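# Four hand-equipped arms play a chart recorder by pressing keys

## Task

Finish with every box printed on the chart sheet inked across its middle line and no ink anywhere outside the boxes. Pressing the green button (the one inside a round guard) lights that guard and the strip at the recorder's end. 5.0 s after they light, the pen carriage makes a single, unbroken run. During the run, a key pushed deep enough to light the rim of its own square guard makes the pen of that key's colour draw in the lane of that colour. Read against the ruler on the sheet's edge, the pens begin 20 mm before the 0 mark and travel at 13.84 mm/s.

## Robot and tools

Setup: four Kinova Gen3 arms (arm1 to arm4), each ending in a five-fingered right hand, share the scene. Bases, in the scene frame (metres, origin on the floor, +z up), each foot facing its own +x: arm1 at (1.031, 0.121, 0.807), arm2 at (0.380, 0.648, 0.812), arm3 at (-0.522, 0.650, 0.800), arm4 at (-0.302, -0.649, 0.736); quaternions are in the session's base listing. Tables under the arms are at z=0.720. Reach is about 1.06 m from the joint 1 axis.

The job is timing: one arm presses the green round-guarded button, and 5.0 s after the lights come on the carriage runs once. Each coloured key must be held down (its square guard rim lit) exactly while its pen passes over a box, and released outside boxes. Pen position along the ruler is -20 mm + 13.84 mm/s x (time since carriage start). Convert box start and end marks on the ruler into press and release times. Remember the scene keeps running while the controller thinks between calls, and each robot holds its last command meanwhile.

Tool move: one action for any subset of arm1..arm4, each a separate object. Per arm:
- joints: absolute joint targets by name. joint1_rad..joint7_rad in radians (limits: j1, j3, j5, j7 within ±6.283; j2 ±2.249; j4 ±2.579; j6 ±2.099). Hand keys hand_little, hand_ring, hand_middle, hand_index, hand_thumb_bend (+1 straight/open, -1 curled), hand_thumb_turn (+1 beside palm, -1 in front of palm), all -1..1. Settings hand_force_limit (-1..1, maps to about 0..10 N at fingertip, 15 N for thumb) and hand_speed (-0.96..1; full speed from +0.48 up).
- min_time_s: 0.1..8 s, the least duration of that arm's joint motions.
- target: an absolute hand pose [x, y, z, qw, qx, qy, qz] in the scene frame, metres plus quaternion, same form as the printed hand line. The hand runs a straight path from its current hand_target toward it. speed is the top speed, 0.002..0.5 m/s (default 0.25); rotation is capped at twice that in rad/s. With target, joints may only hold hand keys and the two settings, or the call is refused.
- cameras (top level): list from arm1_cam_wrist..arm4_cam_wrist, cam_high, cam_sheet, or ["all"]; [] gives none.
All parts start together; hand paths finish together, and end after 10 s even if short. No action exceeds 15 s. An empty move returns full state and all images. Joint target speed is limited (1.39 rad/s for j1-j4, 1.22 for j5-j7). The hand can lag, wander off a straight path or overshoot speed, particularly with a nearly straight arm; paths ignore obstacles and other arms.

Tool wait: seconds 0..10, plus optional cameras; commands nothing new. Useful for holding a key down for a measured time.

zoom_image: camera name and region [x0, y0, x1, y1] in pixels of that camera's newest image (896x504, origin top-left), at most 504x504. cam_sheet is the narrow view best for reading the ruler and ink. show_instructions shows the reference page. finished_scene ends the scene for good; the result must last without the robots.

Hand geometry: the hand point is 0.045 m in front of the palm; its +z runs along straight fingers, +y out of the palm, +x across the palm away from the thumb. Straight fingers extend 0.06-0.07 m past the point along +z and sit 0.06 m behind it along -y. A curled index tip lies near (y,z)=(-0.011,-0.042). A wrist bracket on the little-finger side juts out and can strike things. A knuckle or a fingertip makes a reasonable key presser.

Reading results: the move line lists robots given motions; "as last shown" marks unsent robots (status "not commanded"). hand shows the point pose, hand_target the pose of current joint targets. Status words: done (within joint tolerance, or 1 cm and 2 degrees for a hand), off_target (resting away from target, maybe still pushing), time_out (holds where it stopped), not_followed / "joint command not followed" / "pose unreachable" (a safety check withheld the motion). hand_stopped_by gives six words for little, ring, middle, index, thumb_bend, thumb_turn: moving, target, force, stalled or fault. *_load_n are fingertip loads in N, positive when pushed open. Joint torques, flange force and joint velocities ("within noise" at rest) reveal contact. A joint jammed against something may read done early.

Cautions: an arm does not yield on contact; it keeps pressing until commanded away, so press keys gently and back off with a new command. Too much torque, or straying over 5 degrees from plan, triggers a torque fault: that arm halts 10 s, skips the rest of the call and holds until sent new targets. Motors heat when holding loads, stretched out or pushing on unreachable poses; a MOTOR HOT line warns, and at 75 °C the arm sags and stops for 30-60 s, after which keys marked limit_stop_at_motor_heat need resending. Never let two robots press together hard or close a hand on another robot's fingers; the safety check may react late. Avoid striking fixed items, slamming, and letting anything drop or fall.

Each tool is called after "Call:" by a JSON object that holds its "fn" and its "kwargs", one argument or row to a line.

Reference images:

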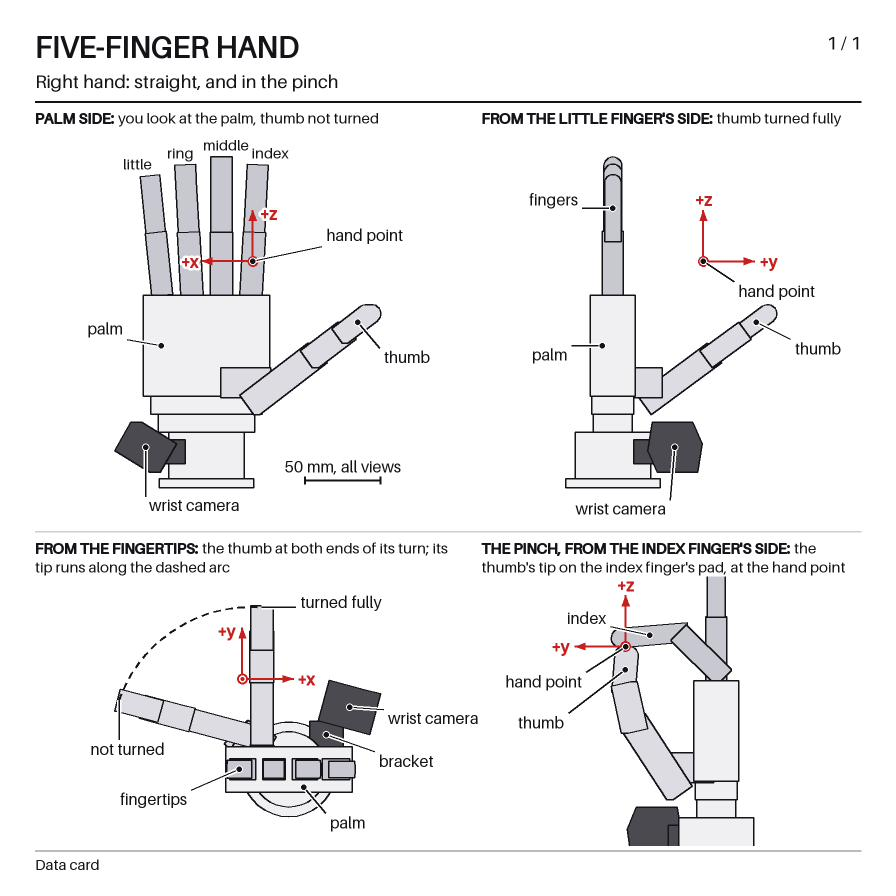

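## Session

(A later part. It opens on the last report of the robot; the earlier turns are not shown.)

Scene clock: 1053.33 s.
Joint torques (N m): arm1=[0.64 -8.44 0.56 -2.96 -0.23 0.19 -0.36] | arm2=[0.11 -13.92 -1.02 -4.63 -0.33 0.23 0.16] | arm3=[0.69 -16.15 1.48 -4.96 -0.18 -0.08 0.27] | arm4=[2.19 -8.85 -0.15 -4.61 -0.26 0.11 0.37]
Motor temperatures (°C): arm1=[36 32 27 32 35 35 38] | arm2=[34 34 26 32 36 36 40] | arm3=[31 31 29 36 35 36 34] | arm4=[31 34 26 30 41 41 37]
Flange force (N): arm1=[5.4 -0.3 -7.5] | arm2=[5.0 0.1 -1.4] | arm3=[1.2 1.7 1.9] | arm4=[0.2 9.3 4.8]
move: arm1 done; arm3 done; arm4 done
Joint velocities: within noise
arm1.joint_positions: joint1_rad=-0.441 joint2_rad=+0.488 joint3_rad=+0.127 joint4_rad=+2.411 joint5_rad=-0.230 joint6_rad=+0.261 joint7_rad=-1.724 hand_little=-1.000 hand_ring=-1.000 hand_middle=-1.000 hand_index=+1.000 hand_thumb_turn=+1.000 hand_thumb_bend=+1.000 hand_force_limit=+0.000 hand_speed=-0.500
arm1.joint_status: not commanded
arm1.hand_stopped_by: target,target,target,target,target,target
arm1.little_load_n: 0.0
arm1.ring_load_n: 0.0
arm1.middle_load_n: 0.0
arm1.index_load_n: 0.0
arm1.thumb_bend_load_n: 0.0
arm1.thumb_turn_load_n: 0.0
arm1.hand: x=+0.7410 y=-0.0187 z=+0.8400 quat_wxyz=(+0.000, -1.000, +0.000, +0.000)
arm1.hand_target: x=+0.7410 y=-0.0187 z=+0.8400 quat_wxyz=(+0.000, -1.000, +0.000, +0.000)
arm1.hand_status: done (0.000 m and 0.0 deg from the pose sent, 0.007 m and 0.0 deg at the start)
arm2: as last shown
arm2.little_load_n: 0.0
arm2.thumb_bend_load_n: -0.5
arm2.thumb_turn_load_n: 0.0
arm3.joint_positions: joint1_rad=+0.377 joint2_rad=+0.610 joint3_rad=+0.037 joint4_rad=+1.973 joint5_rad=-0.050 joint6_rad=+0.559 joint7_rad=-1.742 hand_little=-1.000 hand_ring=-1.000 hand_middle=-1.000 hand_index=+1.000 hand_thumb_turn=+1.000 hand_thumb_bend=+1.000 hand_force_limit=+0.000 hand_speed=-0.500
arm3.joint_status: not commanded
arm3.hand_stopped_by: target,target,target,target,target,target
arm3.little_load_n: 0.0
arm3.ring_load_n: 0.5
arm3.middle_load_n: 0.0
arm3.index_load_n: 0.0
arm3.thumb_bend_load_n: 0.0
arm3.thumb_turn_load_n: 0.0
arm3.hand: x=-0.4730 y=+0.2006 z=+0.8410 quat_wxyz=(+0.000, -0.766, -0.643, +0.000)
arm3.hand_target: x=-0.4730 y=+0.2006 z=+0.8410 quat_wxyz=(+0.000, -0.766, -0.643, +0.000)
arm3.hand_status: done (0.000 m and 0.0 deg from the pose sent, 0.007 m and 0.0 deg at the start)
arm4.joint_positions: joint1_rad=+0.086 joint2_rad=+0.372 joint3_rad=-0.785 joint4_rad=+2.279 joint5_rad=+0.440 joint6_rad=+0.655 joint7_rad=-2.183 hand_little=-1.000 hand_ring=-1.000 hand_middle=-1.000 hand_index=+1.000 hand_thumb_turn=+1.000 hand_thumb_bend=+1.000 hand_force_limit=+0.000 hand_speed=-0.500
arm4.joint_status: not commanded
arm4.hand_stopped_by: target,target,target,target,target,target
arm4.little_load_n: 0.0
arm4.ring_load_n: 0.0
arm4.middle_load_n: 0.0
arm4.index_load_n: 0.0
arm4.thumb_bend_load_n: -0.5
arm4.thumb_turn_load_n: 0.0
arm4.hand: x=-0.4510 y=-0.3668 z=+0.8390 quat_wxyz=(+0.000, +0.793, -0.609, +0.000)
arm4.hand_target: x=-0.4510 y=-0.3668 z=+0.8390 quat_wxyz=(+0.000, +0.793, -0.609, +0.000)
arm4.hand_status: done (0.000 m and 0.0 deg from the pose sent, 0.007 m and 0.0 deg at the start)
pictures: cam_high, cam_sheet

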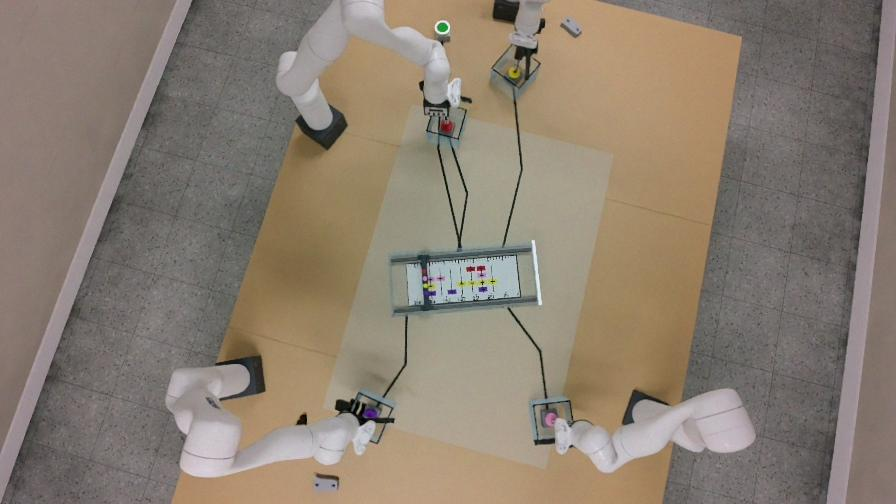

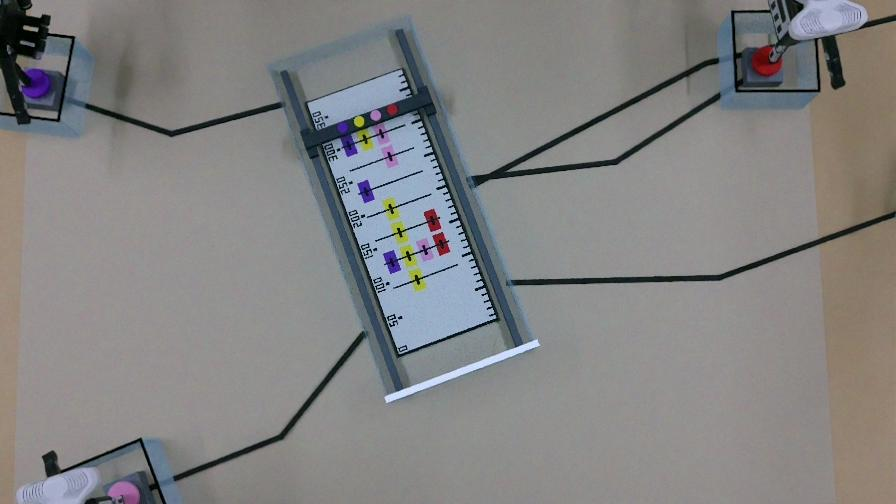

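Call:
{"fn": "wait", "kwargs": {
  "seconds": 1,
  "cameras": ["cam_sheet","cam_high"]
}}

Scene clock: 1065.57 s.
Joint torques (N m): arm1=[0.63 -8.48 0.55 -2.94 -0.25 0.15 -0.34] | arm2=[0.12 -13.95 -1.03 -4.65 -0.32 0.23 0.13] | arm3=[0.73 -16.13 1.5 -4.98 -0.18 -0.08 0.27] | arm4=[2.16 -8.86 -0.16 -4.53 -0.23 0.16 0.37]
Motor temperatures (°C): arm1=[36 33 27 32 35 35 38] | arm2=[34 34 26 32 36 36 40] | arm3=[31 31 29 36 35 36 34] | arm4=[31 34 26 30 41 41 37]
Flange force (N): arm1=[5.2 -0.2 -7.6] | arm2=[5.0 0.0 -1.4] | arm3=[1.3 1.8 1.9] | arm4=[0.1 9.2 4.6]
Joint velocities: within noise
arm1.joint_positions: joint1_rad=-0.441 joint2_rad=+0.488 joint3_rad=+0.127 joint4_rad=+2.411 joint5_rad=-0.230 joint6_rad=+0.261 joint7_rad=-1.724 hand_little=-1.000 hand_ring=-1.000 hand_middle=-1.000 hand_index=+1.000 hand_thumb_turn=+1.000 hand_thumb_bend=+1.000 hand_force_limit=+0.000 hand_speed=-0.500
arm1.joint_status: not commanded
arm1.hand_stopped_by: target,target,target,target,target,target
arm1.little_load_n: 0.0
arm1.ring_load_n: 0.0
arm1.middle_load_n: 0.0
arm1.index_load_n: 0.0
arm1.thumb_bend_load_n: 0.0
arm1.thumb_turn_load_n: 0.0
arm1.hand: x=+0.7410 y=-0.0187 z=+0.8400 quat_wxyz=(+0.000, -1.000, +0.000, +0.000)
arm1.hand_target: x=+0.7410 y=-0.0187 z=+0.8400 quat_wxyz=(+0.000, -1.000, +0.000, +0.000)
arm1.hand_status: done (0.000 m and 0.0 deg from the pose sent, 0.007 m and 0.0 deg at the start)
arm2.joint_positions: joint1_rad=-0.530 joint2_rad=+0.637 joint3_rad=-0.200 joint4_rad=+1.998 joint5_rad=+0.230 joint6_rad=+0.516 joint7_rad=-1.917 hand_little=-1.000 hand_ring=-1.000 hand_middle=-1.000 hand_index=+1.000 hand_thumb_turn=+1.000 hand_thumb_bend=+1.000 hand_force_limit=+0.000 hand_speed=-0.500
arm2.joint_status: not commanded
arm2.hand_stopped_by: target,target,target,target,target,target
arm2.little_load_n: 0.0
arm2.ring_load_n: 0.0
arm2.middle_load_n: 0.0
arm2.index_load_n: 0.0
arm2.thumb_bend_load_n: -0.5
arm2.thumb_turn_load_n: 0.0
arm2.hand: x=+0.5430 y=+0.2350 z=+0.8355 quat_wxyz=(+0.000, -0.643, -0.766, +0.000)
arm2.hand_target: x=+0.5430 y=+0.2350 z=+0.8355 quat_wxyz=(+0.000, -0.643, -0.766, +0.000)
arm2.hand_status: not commanded
arm3.joint_positions: joint1_rad=+0.377 joint2_rad=+0.610 joint3_rad=+0.037 joint4_rad=+1.973 joint5_rad=-0.050 joint6_rad=+0.559 joint7_rad=-1.742 hand_little=-1.000 hand_ring=-1.000 hand_middle=-1.000 hand_index=+1.000 hand_thumb_turn=+1.000 hand_thumb_bend=+1.000 hand_force_limit=+0.000 hand_speed=-0.500
arm3.joint_status: not commanded
arm3.hand_stopped_by: target,target,target,target,target,target
arm3.little_load_n: 0.5
arm3.ring_load_n: 0.0
arm3.middle_load_n: 0.0
arm3.index_load_n: 0.0
arm3.thumb_bend_load_n: 0.0
arm3.thumb_turn_load_n: 0.0
arm3.hand: x=-0.4730 y=+0.2006 z=+0.8410 quat_wxyz=(+0.000, -0.766, -0.643, +0.000)
arm3.hand_target: x=-0.4730 y=+0.2006 z=+0.8410 quat_wxyz=(+0.000, -0.766, -0.643, +0.000)
arm3.hand_status: done (0.000 m and 0.0 deg from the pose sent, 0.007 m and 0.0 deg at the start)
arm4.joint_positions: joint1_rad=+0.086 joint2_rad=+0.372 joint3_rad=-0.785 joint4_rad=+2.279 joint5_rad=+0.440 joint6_rad=+0.655 joint7_rad=-2.183 hand_little=-1.000 hand_ring=-1.000 hand_middle=-1.000 hand_index=+1.000 hand_thumb_turn=+1.000 hand_thumb_bend=+1.000 hand_force_limit=+0.000 hand_speed=-0.500
arm4.joint_status: not commanded
arm4.hand_stopped_by: target,target,target,target,target,target
arm4.little_load_n: 0.0
arm4.ring_load_n: 0.0
arm4.middle_load_n: 0.5
arm4.index_load_n: -0.5
arm4.thumb_bend_load_n: -0.5
arm4.thumb_turn_load_n: 0.0
arm4.hand: x=-0.4510 y=-0.3668 z=+0.8390 quat_wxyz=(+0.000, +0.793, -0.609, +0.000)
arm4.hand_target: x=-0.4510 y=-0.3668 z=+0.8390 quat_wxyz=(+0.000, +0.793, -0.609, +0.000)
arm4.hand_status: done (0.000 m and 0.0 deg from the pose sent, 0.007 m and 0.0 deg at the start)
wait: 1.00 s; at rest from the start
pictures: cam_high, cam_sheet

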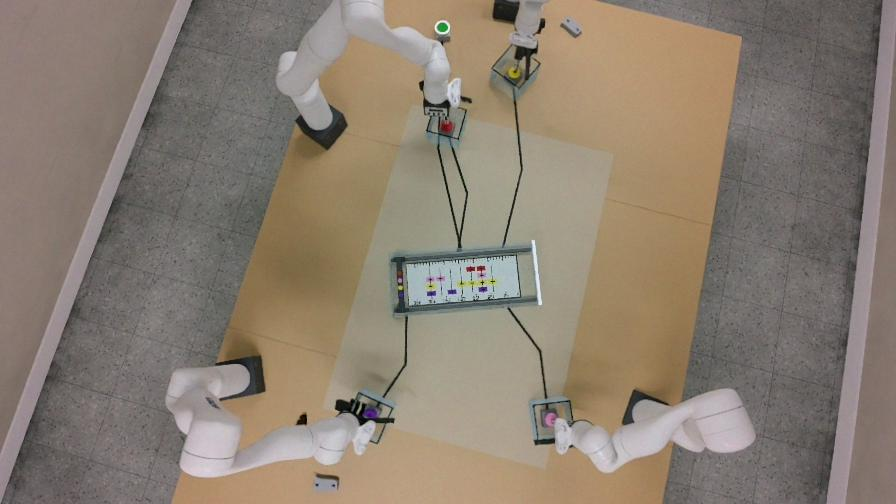

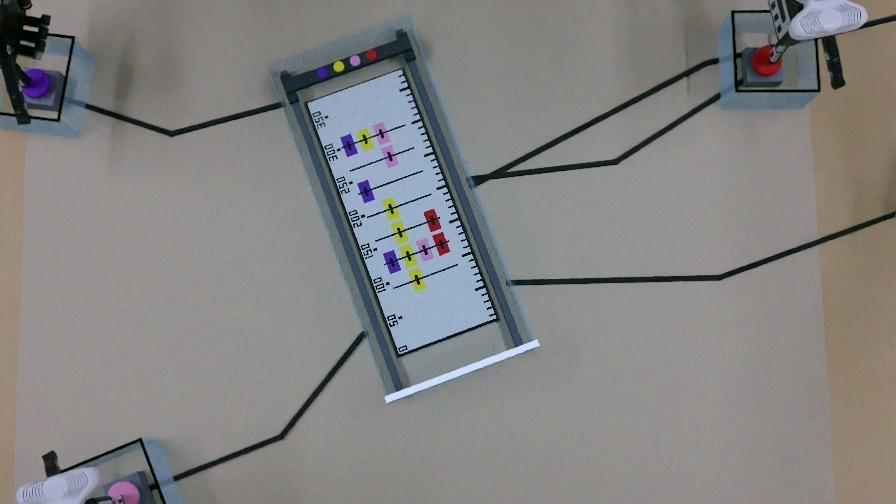

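Call:
{"fn": "zoom_image", "kwargs": {
  "camera": "cam_sheet",
  "region": [320, 110, 440, 180]
}}

Call:
{"fn": "zoom_image", "kwargs": {
  "camera": "cam_sheet",
  "region": [345, 160, 475, 235]
}}

Call:
{"fn": "zoom_image", "kwargs": {
  "camera": "cam_sheet",
  "region": [370, 210, 490, 300]
}}

Call:
{"fn": "move", "kwargs": {
  "arm1": {"target": [0.741, -0.0187, 0.90, 0, 1, 0, 0], "speed": 0.1},
  "arm2": {"target": [0.543, 0.235, 0.90, 0, 0.6428, 0.7660, 0], "speed": 0.1},
  "arm3": {"target": [-0.473, 0.2006, 0.90, 0, 0.7660, 0.6428, 0], "speed": 0.1},
  "arm4": {"target": [-0.451, -0.3668, 0.90, 0, 0.7934, -0.6088, 0], "speed": 0.1},
  "cameras": ["cam_high", "cam_sheet"]
}}

Scaled by 4.200.

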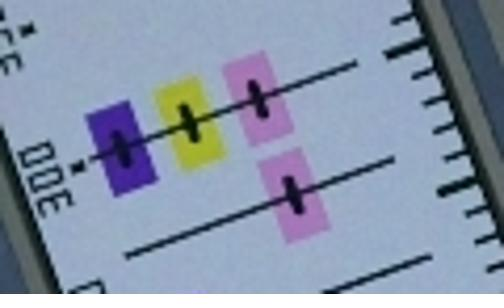

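Scaled by 3.877.

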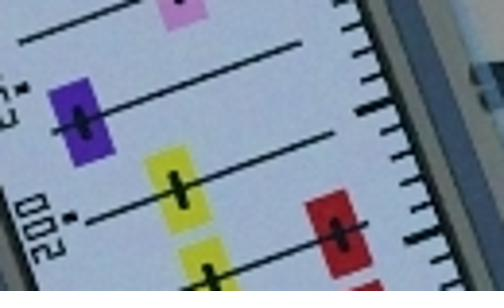

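Scaled by 4.200.

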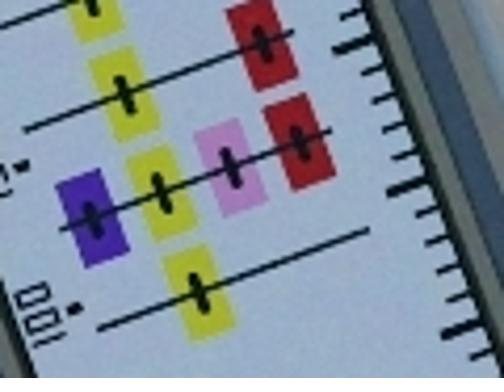

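Scene clock: 1076.53 s.
Joint torques (N m): arm1=[0.61 -6.87 0.59 -4.8 -0.26 0.18 -0.33] | arm2=[0.1 -13.03 -1.09 -5.87 -0.32 0.23 0.16] | arm3=[0.72 -15.25 1.47 -6.07 -0.19 -0.07 0.29] | arm4=[2.1 -7.01 0.18 -6.1 -0.23 0.15 0.38]
Motor temperatures (°C): arm1=[36 33 27 32 35 35 38] | arm2=[34 34 26 32 36 36 40] | arm3=[31 31 29 36 35 36 34] | arm4=[31 34 26 30 41 41 37]
Flange force (N): arm1=[6.6 -1.0 -5.6] | arm2=[4.8 0.0 -0.6] | arm3=[1.1 2.1 1.8] | arm4=[-1.8 8.8 4.5]
move: arm1 done; arm2 done; arm3 done; arm4 done
Joint velocities: within noise
arm1.joint_positions: joint1_rad=-0.534 joint2_rad=+0.299 joint3_rad=+0.232 joint4_rad=+2.349 joint5_rad=-0.137 joint6_rad=+0.515 joint7_rad=-1.809 hand_little=-1.000 hand_ring=-1.000 hand_middle=-1.000 hand_index=+1.000 hand_thumb_turn=+1.000 hand_thumb_bend=+1.000 hand_force_limit=+0.000 hand_speed=-0.500
arm1.joint_status: not commanded
arm1.hand_stopped_by: target,target,target,target,target,target
arm1.little_load_n: 0.0
arm1.ring_load_n: 0.0
arm1.middle_load_n: 0.5
arm1.index_load_n: 0.0
arm1.thumb_bend_load_n: 0.0
arm1.thumb_turn_load_n: 0.0
arm1.hand: x=+0.7410 y=-0.0187 z=+0.9000 quat_wxyz=(+0.000, -1.000, +0.000, +0.000)
arm1.hand_target: x=+0.7410 y=-0.0187 z=+0.9000 quat_wxyz=(+0.000, -1.000, +0.000, +0.000)
arm1.hand_status: done (0.000 m and 0.0 deg from the pose sent, 0.060 m and 0.0 deg at the start)
arm2.joint_positions: joint1_rad=-0.492 joint2_rad=+0.502 joint3_rad=-0.247 joint4_rad=+1.947 joint5_rad=+0.175 joint6_rad=+0.701 joint7_rad=-1.868 hand_little=-1.000 hand_ring=-1.000 hand_middle=-1.000 hand_index=+1.000 hand_thumb_turn=+1.000 hand_thumb_bend=+1.000 hand_force_limit=+0.000 hand_speed=-0.500
arm2.joint_status: not commanded
arm2.hand_stopped_by: target,target,target,target,target,target
arm2.little_load_n: 0.0
arm2.ring_load_n: 0.0
arm2.middle_load_n: 0.0
arm2.index_load_n: 0.0
arm2.thumb_bend_load_n: 0.0
arm2.thumb_turn_load_n: 0.0
arm2.hand: x=+0.5430 y=+0.2350 z=+0.9000 quat_wxyz=(+0.000, -0.643, -0.766, +0.000)
arm2.hand_target: x=+0.5430 y=+0.2350 z=+0.9000 quat_wxyz=(+0.000, -0.643, -0.766, +0.000)
arm2.hand_status: done (0.000 m and 0.0 deg from the pose sent, 0.064 m and 0.0 deg at the start)
arm3.joint_positions: joint1_rad=+0.369 joint2_rad=+0.489 joint3_rad=+0.048 joint4_rad=+1.921 joint5_rad=-0.042 joint6_rad=+0.731 joint7_rad=-1.749 hand_little=-1.000 hand_ring=-1.000 hand_middle=-1.000 hand_index=+1.000 hand_thumb_turn=+1.000 hand_thumb_bend=+1.000 hand_force_limit=+0.000 hand_speed=-0.500
arm3.joint_status: not commanded
arm3.hand_stopped_by: target,target,target,target,target,target
arm3.little_load_n: 0.0
arm3.ring_load_n: 0.0
arm3.middle_load_n: 0.0
arm3.index_load_n: 0.0
arm3.thumb_bend_load_n: 0.0
arm3.thumb_turn_load_n: 0.0
arm3.hand: x=-0.4730 y=+0.2006 z=+0.9000 quat_wxyz=(+0.000, -0.766, -0.643, +0.000)
arm3.hand_target: x=-0.4730 y=+0.2006 z=+0.9000 quat_wxyz=(+0.000, -0.766, -0.643, +0.000)
arm3.hand_status: done (0.000 m and 0.0 deg from the pose sent, 0.059 m and 0.0 deg at the start)
arm4.joint_positions: joint1_rad=+0.224 joint2_rad=+0.223 joint3_rad=-0.888 joint4_rad=+2.175 joint5_rad=+0.234 joint6_rad=+0.851 joint7_rad=-1.969 hand_little=-1.000 hand_ring=-1.000 hand_middle=-1.000 hand_index=+1.000 hand_thumb_turn=+1.000 hand_thumb_bend=+1.000 hand_force_limit=+0.000 hand_speed=-0.500
arm4.joint_status: not commanded
arm4.hand_stopped_by: target,target,target,target,target,target
arm4.little_load_n: 0.0
arm4.ring_load_n: 0.0
arm4.middle_load_n: 0.0
arm4.index_load_n: 0.0
arm4.thumb_bend_load_n: 0.0
arm4.thumb_turn_load_n: 0.0
arm4.hand: x=-0.4510 y=-0.3668 z=+0.9000 quat_wxyz=(+0.000, +0.793, -0.609, +0.000)
arm4.hand_target: x=-0.4510 y=-0.3668 z=+0.9000 quat_wxyz=(+0.000, +0.793, -0.609, +0.000)
arm4.hand_status: done (0.000 m and 0.0 deg from the pose sent, 0.061 m and 0.0 deg at the start)

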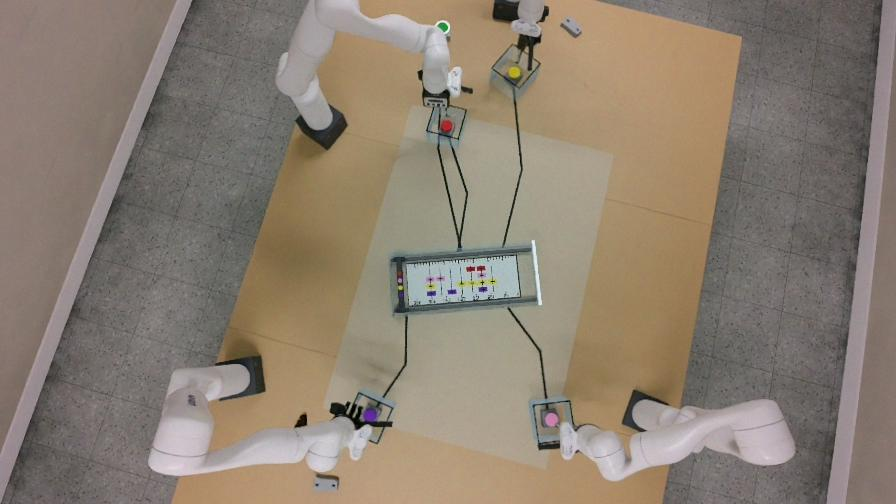

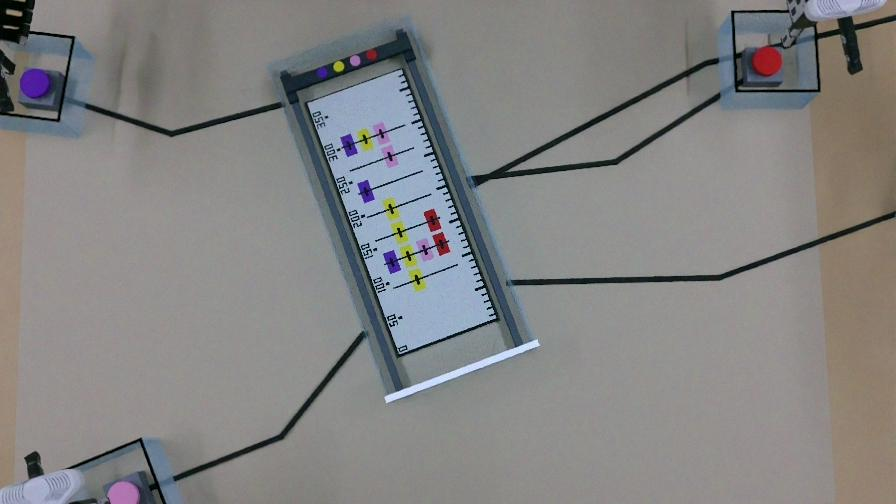

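All 13 boxes have ink across their middle lines and I see none outside them. The carriage is parked and the arms are clear of the keys.

Call:
{"fn": "finished_scene", "kwargs": {

}}

The scene is finished: the task was done.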